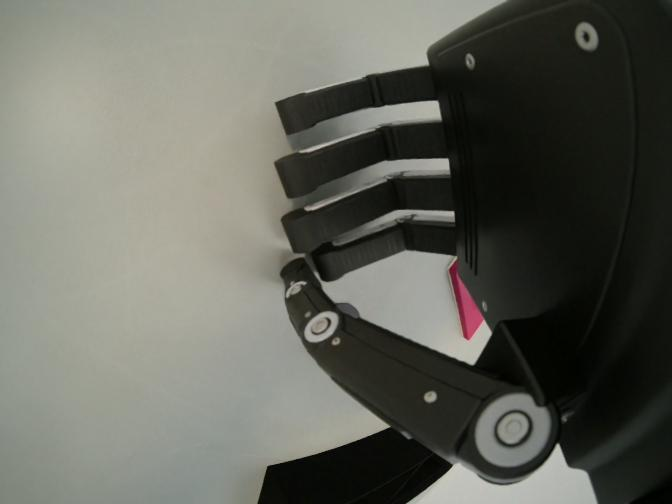

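Request:
move([
  [0,0,0.0083,0,0,0,0.66,-0.36,0.37,0.45,0.45,0.45,0.2,-0.3,0,0,0,0,0,0,1,-0.62,-1,0.1,-1,-1,0.0,-0.7],
], speed=0.06)

Request:
move(target=[0,0,-0.03,0,0,0,0.66,-0.36,0.37,0.45,0.45,0.45,0.2,-0.3,0,0,0,0,0,0,1,-0.62,-1,0.1,-1,-1,0.0,-0.7], speed=0.005, stop_force=3)

Request:
move([
  [0,0,0.0083,0,0,0,0.66,-0.42,0.37,0.45,0.45,0.45,0.2,-0.3,0,0,0,0,0,0,1,-0.62,-1,0.1,-1,-1,0.0,-0.7],
], speed=0.06)

Request:
move(target=[0,0,-0.03,0,0,0,0.66,-0.42,0.37,0.45,0.45,0.45,0.2,-0.3,0,0,0,0,0,0,1,-0.62,-1,0.1,-1,-1,0.0,-0.7], speed=0.005, stop_force=3)

Scene clock: 1185.43 s.
left_arm: end_effector_position=(+0.6049, -0.4416, +0.0121) hand_measured=(+0.660, -0.360, +0.370, +0.450, +0.450, +0.450) hand_load_n=(+0.0, +0.0, +0.0, +0.0, +0.0, +0.0) hand_stopped_by=(target, target, target, target, target, target) hand_force_limit=0.20 hand_speed=-0.30 end_effector_quat_wxyz=(+0.113, -0.368, +0.882, -0.270) | right_arm: end_effector_position=(+0.4820, +0.0000, +0.2699) hand_measured=(+1.000, -0.618, -1.000, +0.194, -1.000, -1.000) hand_load_n=(+0.0, +0.0, +0.0, +0.0, +0.0, +0.0) hand_stopped_by=(target, target, fault, stalled, target, target) hand_force_limit=0.00 hand_speed=-0.70 end_effector_quat_wxyz=(-0.345, +0.751, -0.510, +0.237)
Joint positions: left_arm=[2.778 -2.561 -0.812 2.356 -1.344 3.493] | right_arm=[-0.609 -1.496 1.633 0.857 0.887 2.365]
Joint torques (N m): left_arm=[7.33 70.24 26.4 -3.47 1.11 -1.6] | right_arm=[-7.57 -31.08 -11.7 3.52 -0.46 0.67]
Wrist force (N): left_arm=[0.0 0.2 1.2] | right_arm=[-0.3 3.9 2.3]
Wrist torque (N m): left_arm=[-0.02 0.18 0.01] | right_arm=[0.55 0.06 0.17]
Wrist force, peak (N): left_arm=[0.5 -1.8 -2.5] | right_arm=[-0.2 4.3 2.1]
Hand target: left_arm +0.6049, -0.4416, +0.0121; +0.113, -0.368, +0.882, -0.270 | right_arm +0.4820, +0.0000, +0.2699; -0.345, +0.751, -0.510, +0.237
Off the commanded pose: left_arm 0.000 m, 0 deg | right_arm 0.000 m, 0 deg.
move: done

Scene clock: 1187.73 s.
left_arm: end_effector_position=(+0.6049, -0.4416, +0.0071) hand_measured=(+0.660, -0.360, +0.370, +0.450, +0.450, +0.450) hand_load_n=(+0.0, +0.0, +0.5, +0.0, +0.0, +0.0) hand_stopped_by=(target, target, target, target, target, target) hand_force_limit=0.20 hand_speed=-0.30 end_effector_quat_wxyz=(+0.113, -0.368, +0.882, -0.270) | right_arm: end_effector_position=(+0.4820, +0.0000, +0.2699) hand_measured=(+1.000, -0.618, -1.000, +0.194, -1.000, -1.000) hand_load_n=(+0.0, +0.0, +0.0, +0.0, +0.0, +0.0) hand_stopped_by=(target, target, fault, stalled, target, target) hand_force_limit=0.00 hand_speed=-0.70 end_effector_quat_wxyz=(-0.345, +0.751, -0.510, +0.237)
Joint positions: left_arm=[2.778 -2.565 -0.818 2.366 -1.344 3.493] | right_arm=[-0.609 -1.496 1.633 0.857 0.887 2.365]
Joint torques (N m): left_arm=[7.11 67.9 25.52 -3.03 1.02 -0.31] | right_arm=[-7.69 -31.8 -11.72 3.23 -0.6 0.75]
Wrist force (N): left_arm=[0.2 -1.5 -2.5] | right_arm=[0.2 3.7 1.8]
Wrist torque (N m): left_arm=[-0.08 0.11 0.03] | right_arm=[0.54 -0.01 0.19]
Wrist force, peak (N): left_arm=[0.4 -2.5 -3.8] | right_arm=[-0.2 4.1 2.2]
Hand target: left_arm +0.6049, -0.4416, +0.0071; +0.113, -0.368, +0.882, -0.270 (not the last commanded pose) | right_arm +0.4820, +0.0000, +0.2699; -0.345, +0.751, -0.510, +0.237
Off the commanded pose: left_arm 0.013 m, 0 deg | right_arm 0.000 m, 0 deg.
move: contact (left_arm)

Scene clock: 1188.23 s.
left_arm: end_effector_position=(+0.6049, -0.4416, +0.0120) hand_measured=(+0.660, -0.420, +0.370, +0.450, +0.450, +0.450) hand_load_n=(+0.0, +0.0, +0.0, +0.0, +0.5, +0.0) hand_stopped_by=(target, target, target, target, target, target) hand_force_limit=0.20 hand_speed=-0.30 end_effector_quat_wxyz=(+0.113, -0.368, +0.882, -0.270) | right_arm: end_effector_position=(+0.4820, +0.0000, +0.2699) hand_measured=(+1.000, -0.618, -1.000, +0.194, -1.000, -1.000) hand_load_n=(+0.0, +0.0, +0.0, +0.0, -0.5, +0.0) hand_stopped_by=(target, target, fault, stalled, target, target) hand_force_limit=0.00 hand_speed=-0.70 end_effector_quat_wxyz=(-0.345, +0.751, -0.510, +0.237)
Joint positions: left_arm=[2.778 -2.561 -0.812 2.356 -1.344 3.493] | right_arm=[-0.609 -1.496 1.633 0.857 0.887 2.365]
Joint torques (N m): left_arm=[6.6 71.06 26.08 -3.6 1.09 -0.77] | right_arm=[-7.31 -31.69 -10.99 3.06 -0.47 0.96]
Wrist force (N): left_arm=[-0.3 -0.1 1.0] | right_arm=[-0.4 3.6 2.1]
Wrist torque (N m): left_arm=[-0.06 0.22 0.01] | right_arm=[0.52 0.07 0.16]
Wrist force, peak (N): left_arm=[0.2 -1.5 -2.7] | right_arm=[-0.2 4.3 2.1]
Hand target: left_arm +0.6049, -0.4416, +0.0120; +0.113, -0.368, +0.882, -0.270 | right_arm +0.4820, +0.0000, +0.2699; -0.345, +0.751, -0.510, +0.237
Off the commanded pose: left_arm 0.000 m, 0 deg | right_arm 0.000 m, 0 deg.
move: done

Scene clock: 1190.47 s.
left_arm: end_effector_position=(+0.6049, -0.4416, +0.0072) hand_measured=(+0.660, -0.420, +0.370, +0.450, +0.450, +0.450) hand_load_n=(+0.0, +0.0, +0.0, +0.0, +0.0, +0.0) hand_stopped_by=(target, target, target, target, target, target) hand_force_limit=0.20 hand_speed=-0.30 end_effector_quat_wxyz=(+0.113, -0.368, +0.882, -0.270) | right_arm: end_effector_position=(+0.4820, +0.0000, +0.2699) hand_measured=(+1.000, -0.618, -1.000, +0.194, -1.000, -1.000) hand_load_n=(+0.5, +0.0, +0.0, +0.0, +0.0, +0.0) hand_stopped_by=(target, target, fault, stalled, target, target) hand_force_limit=0.00 hand_speed=-0.70 end_effector_quat_wxyz=(-0.345, +0.751, -0.510, +0.237)
Joint positions: left_arm=[2.778 -2.565 -0.818 2.365 -1.344 3.493] | right_arm=[-0.609 -1.496 1.633 0.857 0.887 2.365]
Joint torques (N m): left_arm=[7.09 68.03 24.89 -3.1 0.99 -0.45] | right_arm=[-6.96 -31.3 -11.68 3.42 -0.5 0.93]
Wrist force (N): left_arm=[0.2 -1.6 -2.2] | right_arm=[-0.2 4.0 2.1]
Wrist torque (N m): left_arm=[-0.09 0.11 0.03] | right_arm=[0.56 0.06 0.18]
Wrist force, peak (N): left_arm=[0.1 -2.3 -3.4] | right_arm=[-0.4 4.2 2.1]
Hand target: left_arm +0.6049, -0.4416, +0.0072; +0.113, -0.368, +0.882, -0.270 (not the last commanded pose) | right_arm +0.4820, +0.0000, +0.2699; -0.345, +0.751, -0.510, +0.237
Off the commanded pose: left_arm 0.013 m, 0 deg | right_arm 0.000 m, 0 deg.
move: contact (left_arm)

Request:
move([
  [0,0,0.025,0,0,0,0.66,-0.5,0.33,0.45,0.45,0.45,0.2,-0.3,0,0,0,0,0,0,1,-0.62,-1,0.1,-1,-1,0.0,-0.7],
  [-0.0472,-0.0472,0.025,0,0,0,0.66,-0.5,0.33,0.45,0.45,0.45,0.2,-0.3,0,0,0,0,0,0,1,-0.62,-1,0.1,-1,-1,0.0,-0.7],
], speed=0.06)

Request:
move(target=[0,0,-0.0173,0,0,0,0.66,-0.5,0.33,0.45,0.45,0.45,0.2,-0.3,0,0,0,0,0,0,1,-0.62,-1,0.1,-1,-1,0.0,-0.7], speed=0.01, stop_force=3, cameras=["cam_left_wrist"])

Request:
zoom_image(camera="cam_left_wrist", region=[220, 180, 380, 300])

Scene clock: 1197.20 s.
left_arm: end_effector_position=(+0.5767, -0.4699, +0.0222) hand_measured=(+0.660, -0.500, +0.330, +0.450, +0.450, +0.450) hand_load_n=(+0.0, +0.0, +0.0, +0.0, +0.0, +0.0) hand_stopped_by=(target, target, target, target, target, target) hand_force_limit=0.20 hand_speed=-0.30 end_effector_quat_wxyz=(+0.113, -0.368, +0.882, -0.270) | right_arm: end_effector_position=(+0.4820, +0.0000, +0.2699) hand_measured=(+1.000, -0.618, -1.000, +0.194, -1.000, -1.000) hand_load_n=(+0.0, +0.0, +0.0, +0.0, +0.0, +0.0) hand_stopped_by=(target, target, fault, stalled, target, target) hand_force_limit=0.00 hand_speed=-0.70 end_effector_quat_wxyz=(-0.345, +0.751, -0.510, +0.237)
Joint positions: left_arm=[2.721 -2.527 -0.848 2.369 -1.374 3.444] | right_arm=[-0.609 -1.496 1.633 0.857 0.887 2.365]
Joint torques (N m): left_arm=[-5.53 70.23 10.9 1.33 -1.11 -2.21] | right_arm=[-7.69 -31.3 -11.1 3.25 -0.36 0.85]
Wrist force (N): left_arm=[-0.2 0.0 1.1] | right_arm=[-0.1 3.8 2.0]
Wrist torque (N m): left_arm=[-0.05 0.20 0.17] | right_arm=[0.55 0.04 0.18]
Wrist force, peak (N): left_arm=[0.1 -1.6 -2.4] | right_arm=[0.0 4.4 2.0]
Hand target: left_arm +0.5766, -0.4699, +0.0222; +0.113, -0.368, +0.882, -0.270 | right_arm +0.4820, +0.0000, +0.2699; -0.345, +0.751, -0.510, +0.237
Off the commanded pose: left_arm 0.000 m, 0 deg | right_arm 0.000 m, 0 deg.
move: done

Scene clock: 1199.03 s.
left_arm: end_effector_position=(+0.5766, -0.4699, +0.0119) hand_measured=(+0.660, -0.500, +0.330, +0.450, +0.450, +0.450) hand_load_n=(+0.0, +0.0, +0.0, +0.0, +0.0, +0.0) hand_stopped_by=(target, target, target, target, target, target) hand_force_limit=0.20 hand_speed=-0.30 end_effector_quat_wxyz=(+0.113, -0.368, +0.882, -0.270) | right_arm: end_effector_position=(+0.4820, +0.0000, +0.2699) hand_measured=(+1.000, -0.618, -1.000, +0.194, -1.000, -1.000) hand_load_n=(+0.0, +0.0, -0.5, +0.0, +0.0, +0.0) hand_stopped_by=(target, target, fault, stalled, target, target) hand_force_limit=0.00 hand_speed=-0.70 end_effector_quat_wxyz=(-0.345, +0.751, -0.510, +0.237)
Joint positions: left_arm=[2.721 -2.535 -0.861 2.389 -1.374 3.444] | right_arm=[-0.609 -1.496 1.633 0.857 0.887 2.365]
Joint torques (N m): left_arm=[-6.3 51.14 10.4 1.22 -1.13 -2.34] | right_arm=[-7.55 -31 -10.72 3.41 -0.48 1]
Wrist force (N): left_arm=[-0.1 0.2 1.2] | right_arm=[-0.3 4.0 2.0]
Wrist torque (N m): left_arm=[-0.02 0.19 0.17] | right_arm=[0.58 0.08 0.17]
Wrist force, peak (N): left_arm=[-0.4 0.2 1.3] | right_arm=[-0.1 4.4 1.8]
Hand target: left_arm +0.5766, -0.4699, +0.0119; +0.113, -0.368, +0.882, -0.270 | right_arm +0.4820, +0.0000, +0.2699; -0.345, +0.751, -0.510, +0.237
Off the commanded pose: left_arm 0.000 m, 0 deg | right_arm 0.000 m, 0 deg.
move: done

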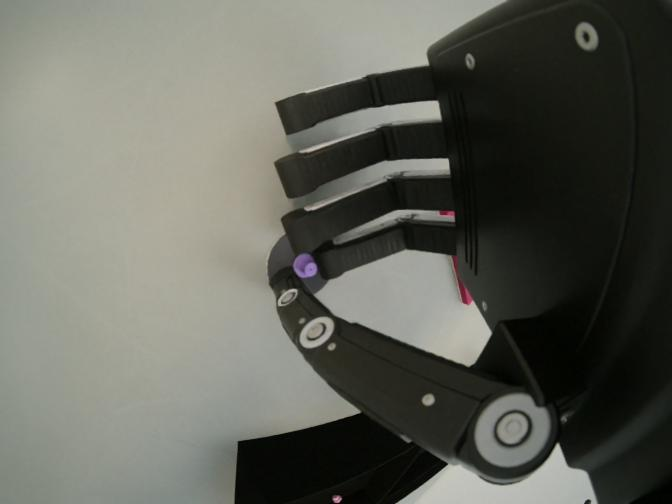

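Scaled by 3.150 from the camera's image (finer frame: 960x720).

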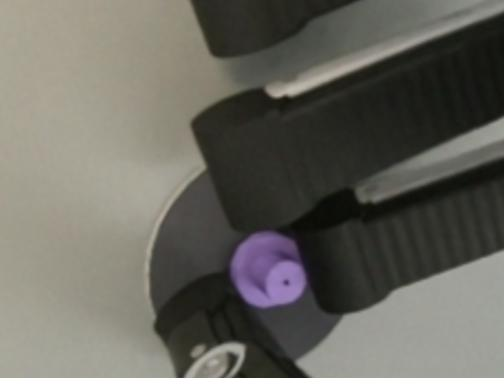

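Request:
execute_actions([
  [[0,0,-0.0011,0,0,0,0.66,-0.42,0.33,0.45,0.45,0.45,0.2,-0.6,0,0,0,0,0,0,1,-0.62,-1,0.1,-1,-1,0.0,-0.7]],
  [[0,0,0,0,0,0,0.66,-0.34,0.33,0.45,0.45,0.45,-0.5,-0.95,0,0,0,0,0,0,1,-0.62,-1,0.1,-1,-1,0.0,-0.7]],
], cameras=["cam_left_wrist"])

Request:
zoom_image(camera="cam_left_wrist", region=[220, 180, 380, 300])

Request:
execute_actions([
  [[0,0,0.0008,0,0,0,0.66,-0.34,0.33,0.45,0.45,0.45,-0.5,-0.95,0,0,0,0,0,0,1,-0.62,-1,0.1,-1,-1,0.0,-0.7]],
])

Scene clock: 1202.23 s.
left_arm: end_effector_position=(+0.5766, -0.4699, +0.0112) hand_measured=(+0.660, -0.360, +0.330, +0.450, +0.450, +0.450) hand_load_n=(+0.0, +3.5, +1.0, +0.0, +0.0, +0.0) hand_stopped_by=(target, force, target, target, target, target) hand_force_limit=-0.50 hand_speed=-0.95 end_effector_quat_wxyz=(+0.113, -0.368, +0.882, -0.270) | right_arm: end_effector_position=(+0.4820, +0.0000, +0.2699) hand_measured=(+1.000, -0.618, -1.000, +0.194, -1.000, -1.000) hand_load_n=(+0.0, +0.0, +0.0, +0.0, +0.0, +0.0) hand_stopped_by=(target, target, fault, stalled, target, target) hand_force_limit=0.00 hand_speed=-0.70 end_effector_quat_wxyz=(-0.345, +0.751, -0.510, +0.237)
Joint positions: left_arm=[2.721 -2.535 -0.861 2.39 -1.374 3.444] | right_arm=[-0.609 -1.496 1.633 0.857 0.887 2.365]
Joint torques (N m): left_arm=[-5.18 51.42 10.24 1.29 -0.53 -2.02] | right_arm=[-5.16 -30.75 -10.76 3.39 -0.51 0.93]
Wrist force (N): left_arm=[0.2 -0.6 -0.7] | right_arm=[0.0 4.1 1.9]
Wrist torque (N m): left_arm=[-0.04 0.13 0.19] | right_arm=[0.59 0.02 0.20]
Wrist force, peak (N): left_arm=[0.0 0.0 1.5] | right_arm=[-0.2 4.2 2.3]
Hand target: left_arm +0.5766, -0.4699, +0.0112; +0.113, -0.368, +0.882, -0.270 | right_arm +0.4820, +0.0000, +0.2699; -0.345, +0.751, -0.510, +0.237
Off the commanded pose: left_arm 0.000 m, 0 deg | right_arm 0.000 m, 0 deg.
Step readings (end_effector_position of left_arm | right_arm):
0: (+0.5766, -0.4699, +0.0119) | (+0.4820, +0.0000, +0.2699)
1: (+0.5766, -0.4699, +0.0119) | (+0.4820, +0.0000, +0.2699)
2: (+0.5766, -0.4699, +0.0118) | (+0.4820, +0.0000, +0.2699)
4: (+0.5766, -0.4699, +0.0115) | (+0.4820, +0.0000, +0.2699)
8: (+0.5766, -0.4699, +0.0112) | (+0.4820, +0.0000, +0.2699)
15: (+0.5766, -0.4699, +0.0112) | (+0.4820, +0.0000, +0.2699)
16: (+0.5766, -0.4699, +0.0112) | (+0.4820, +0.0000, +0.2699)
17: (+0.5766, -0.4699, +0.0112) | (+0.4820, +0.0000, +0.2699)
19: (+0.5766, -0.4699, +0.0112) | (+0.4820, +0.0000, +0.2699)
23: (+0.5766, -0.4699, +0.0112) | (+0.4820, +0.0000, +0.2699)
30: (+0.5766, -0.4699, +0.0112) | (+0.4820, +0.0000, +0.2699)

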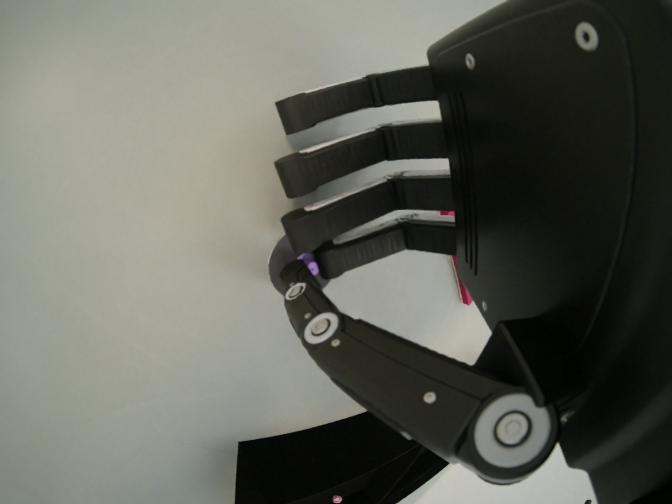

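Scaled by 3.150 from the camera's image (finer frame: 960x720).

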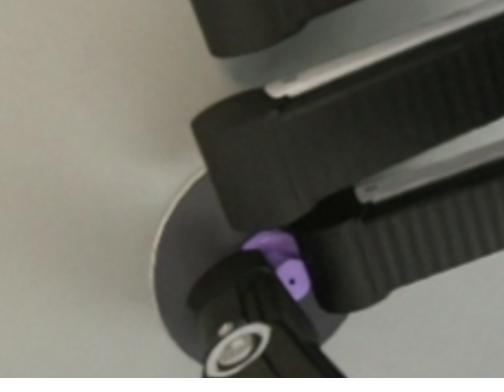

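Scene clock: 1202.93 s.
left_arm: end_effector_position=(+0.5766, -0.4699, +0.0117) hand_measured=(+0.660, -0.360, +0.330, +0.450, +0.450, +0.450) hand_load_n=(+0.0, +2.5, +2.0, +0.0, +0.0, +0.0) hand_stopped_by=(target, force, target, target, target, target) hand_force_limit=-0.50 hand_speed=-0.95 end_effector_quat_wxyz=(+0.113, -0.368, +0.882, -0.270) | right_arm: end_effector_position=(+0.4820, +0.0000, +0.2699) hand_measured=(+1.000, -0.618, -1.000, +0.194, -1.000, -1.000) hand_load_n=(+0.0, +0.0, +0.0, +0.0, +0.0, +0.0) hand_stopped_by=(target, target, fault, stalled, target, target) hand_force_limit=0.00 hand_speed=-0.70 end_effector_quat_wxyz=(-0.345, +0.751, -0.510, +0.237)
Joint positions: left_arm=[2.721 -2.535 -0.861 2.389 -1.374 3.444] | right_arm=[-0.609 -1.496 1.633 0.857 0.887 2.365]
Joint torques (N m): left_arm=[-3.57 70.02 26.41 -3.57 -0.39 -2.13] | right_arm=[-6.15 -31.35 -11 3.29 -0.27 0.93]
Wrist force (N): left_arm=[0.0 0.1 0.7] | right_arm=[-0.1 3.7 1.9]
Wrist torque (N m): left_arm=[-0.02 0.18 0.17] | right_arm=[0.53 0.04 0.18]
Wrist force, peak (N): left_arm=[0.4 -0.6 -0.9] | right_arm=[0.1 4.1 2.2]
Hand target: left_arm +0.5766, -0.4699, +0.0117; +0.113, -0.368, +0.882, -0.270 | right_arm +0.4820, +0.0000, +0.2699; -0.345, +0.751, -0.510, +0.237
Off the commanded pose: left_arm 0.000 m, 0 deg | right_arm 0.000 m, 0 deg.
Step readings (end_effector_position of left_arm | right_arm):
0: (+0.5766, -0.4699, +0.0112) | (+0.4820, +0.0000, +0.2699)
1: (+0.5766, -0.4699, +0.0112) | (+0.4820, +0.0000, +0.2699)
2: (+0.5766, -0.4699, +0.0112) | (+0.4820, +0.0000, +0.2699)
4: (+0.5766, -0.4699, +0.0112) | (+0.4820, +0.0000, +0.2699)
8: (+0.5766, -0.4699, +0.0115) | (+0.4820, +0.0000, +0.2699)
15: (+0.5766, -0.4699, +0.0117) | (+0.4820, +0.0000, +0.2699)

Request:
execute_actions([
  [[0,0,0.0008,0,0,0,0.66,-0.34,0.33,0.45,0.45,0.45,-0.5,-0.95,0,0,0,0,0,0,1,-0.62,-1,0.1,-1,-1,0.0,-0.7]],
])

Request:
execute_actions([
  [[0,0,0.0008,0,0,0,0.66,-0.34,0.33,0.45,0.45,0.45,-0.5,-0.95,0,0,0,0,0,0,1,-0.62,-1,0.1,-1,-1,0.0,-0.7]],
], cameras=["cam_left_wrist"])

Request:
zoom_image(camera="cam_left_wrist", region=[220, 180, 380, 300])

Scene clock: 1206.30 s.
left_arm: end_effector_position=(+0.5766, -0.4699, +0.0122) hand_measured=(+0.660, -0.360, +0.330, +0.450, +0.450, +0.450) hand_load_n=(+0.0, +1.5, +1.0, +0.0, +0.0, +0.0) hand_stopped_by=(target, force, target, target, target, target) hand_force_limit=-0.50 hand_speed=-0.95 end_effector_quat_wxyz=(+0.113, -0.368, +0.882, -0.270) | right_arm: end_effector_position=(+0.4820, +0.0000, +0.2699) hand_measured=(+1.000, -0.618, -1.000, +0.194, -1.000, -1.000) hand_load_n=(+0.0, +0.0, +0.0, +0.0, +0.0, +0.0) hand_stopped_by=(target, target, fault, stalled, target, target) hand_force_limit=0.00 hand_speed=-0.70 end_effector_quat_wxyz=(-0.345, +0.751, -0.510, +0.237)
Joint positions: left_arm=[2.721 -2.535 -0.86 2.388 -1.374 3.444] | right_arm=[-0.609 -1.496 1.633 0.857 0.887 2.365]
Joint torques (N m): left_arm=[-3.54 68.62 25.5 -3.51 0 -2.23] | right_arm=[-7.31 -31.98 -10.62 3.4 -0.45 0.96]
Wrist force (N): left_arm=[0.2 -0.2 0.7] | right_arm=[-0.2 3.7 1.6]
Wrist torque (N m): left_arm=[-0.06 0.15 0.19] | right_arm=[0.56 0.07 0.16]
Wrist force, peak (N): left_arm=[0.3 0.1 1.0] | right_arm=[-0.2 4.2 2.0]
Hand target: left_arm +0.5766, -0.4699, +0.0122; +0.113, -0.368, +0.882, -0.270 | right_arm +0.4820, +0.0000, +0.2699; -0.345, +0.751, -0.510, +0.237
Off the commanded pose: left_arm 0.000 m, 0 deg | right_arm 0.000 m, 0 deg.
Step readings (end_effector_position of left_arm | right_arm):
0: (+0.5766, -0.4699, +0.0117) | (+0.4820, +0.0000, +0.2699)
1: (+0.5766, -0.4699, +0.0117) | (+0.4820, +0.0000, +0.2699)
2: (+0.5766, -0.4699, +0.0117) | (+0.4820, +0.0000, +0.2699)
4: (+0.5766, -0.4699, +0.0119) | (+0.4820, +0.0000, +0.2699)
8: (+0.5766, -0.4699, +0.0121) | (+0.4820, +0.0000, +0.2699)
15: (+0.5766, -0.4699, +0.0122) | (+0.4820, +0.0000, +0.2699)

Scene clock: 1207.00 s.
left_arm: end_effector_position=(+0.5766, -0.4699, +0.0126) hand_measured=(+0.660, -0.360, +0.330, +0.450, +0.450, +0.450) hand_load_n=(+0.0, +0.5, +0.0, +0.0, +0.0, +0.0) hand_stopped_by=(target, force, target, target, target, target) hand_force_limit=-0.50 hand_speed=-0.95 end_effector_quat_wxyz=(+0.113, -0.368, +0.882, -0.270) | right_arm: end_effector_position=(+0.4820, +0.0000, +0.2699) hand_measured=(+1.000, -0.618, -1.000, +0.194, -1.000, -1.000) hand_load_n=(+0.0, +0.0, +0.0, +0.0, +0.0, +0.0) hand_stopped_by=(target, target, fault, stalled, target, target) hand_force_limit=0.00 hand_speed=-0.70 end_effector_quat_wxyz=(-0.345, +0.751, -0.510, +0.237)
Joint positions: left_arm=[2.721 -2.534 -0.86 2.387 -1.374 3.444] | right_arm=[-0.609 -1.496 1.633 0.857 0.887 2.365]
Joint torques (N m): left_arm=[-3.94 69.79 25.96 -3.5 0.27 -2.12] | right_arm=[-7.61 -30.84 -10.79 3.18 -0.35 0.84]
Wrist force (N): left_arm=[0.1 -0.1 0.9] | right_arm=[0.1 3.6 1.9]
Wrist torque (N m): left_arm=[-0.06 0.17 0.19] | right_arm=[0.52 0.01 0.18]
Wrist force, peak (N): left_arm=[0.0 0.0 1.1] | right_arm=[-0.1 4.1 2.1]
Hand target: left_arm +0.5766, -0.4699, +0.0126; +0.113, -0.368, +0.882, -0.270 | right_arm +0.4820, +0.0000, +0.2699; -0.345, +0.751, -0.510, +0.237
Off the commanded pose: left_arm 0.000 m, 0 deg | right_arm 0.000 m, 0 deg.
Step readings (end_effector_position of left_arm | right_arm):
0: (+0.5766, -0.4699, +0.0122) | (+0.4820, +0.0000, +0.2699)
1: (+0.5766, -0.4699, +0.0122) | (+0.4820, +0.0000, +0.2699)
2: (+0.5766, -0.4699, +0.0122) | (+0.4820, +0.0000, +0.2699)
4: (+0.5766, -0.4699, +0.0124) | (+0.4820, +0.0000, +0.2699)
8: (+0.5766, -0.4699, +0.0126) | (+0.4820, +0.0000, +0.2699)
15: (+0.5766, -0.4699, +0.0126) | (+0.4820, +0.0000, +0.2699)

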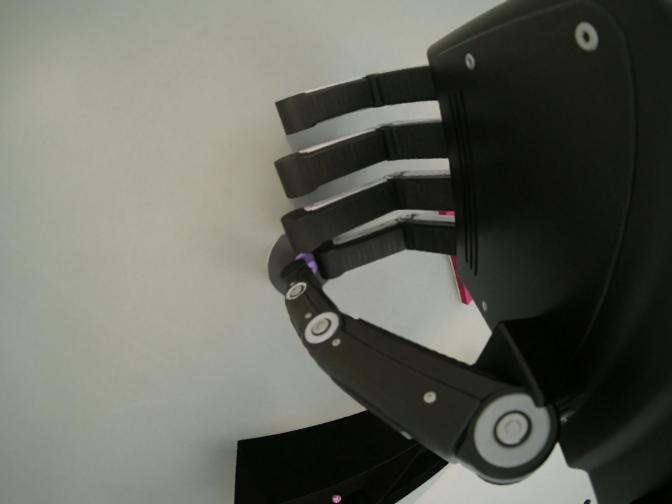

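Scaled by 3.150 from the camera's image (finer frame: 960x720).

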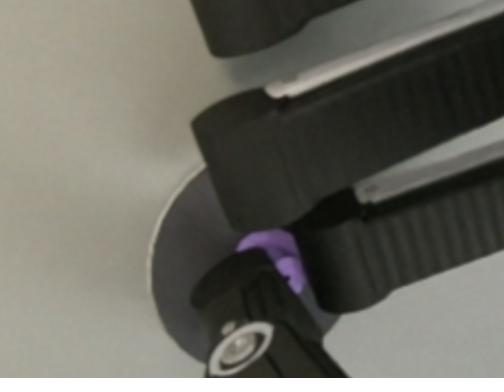

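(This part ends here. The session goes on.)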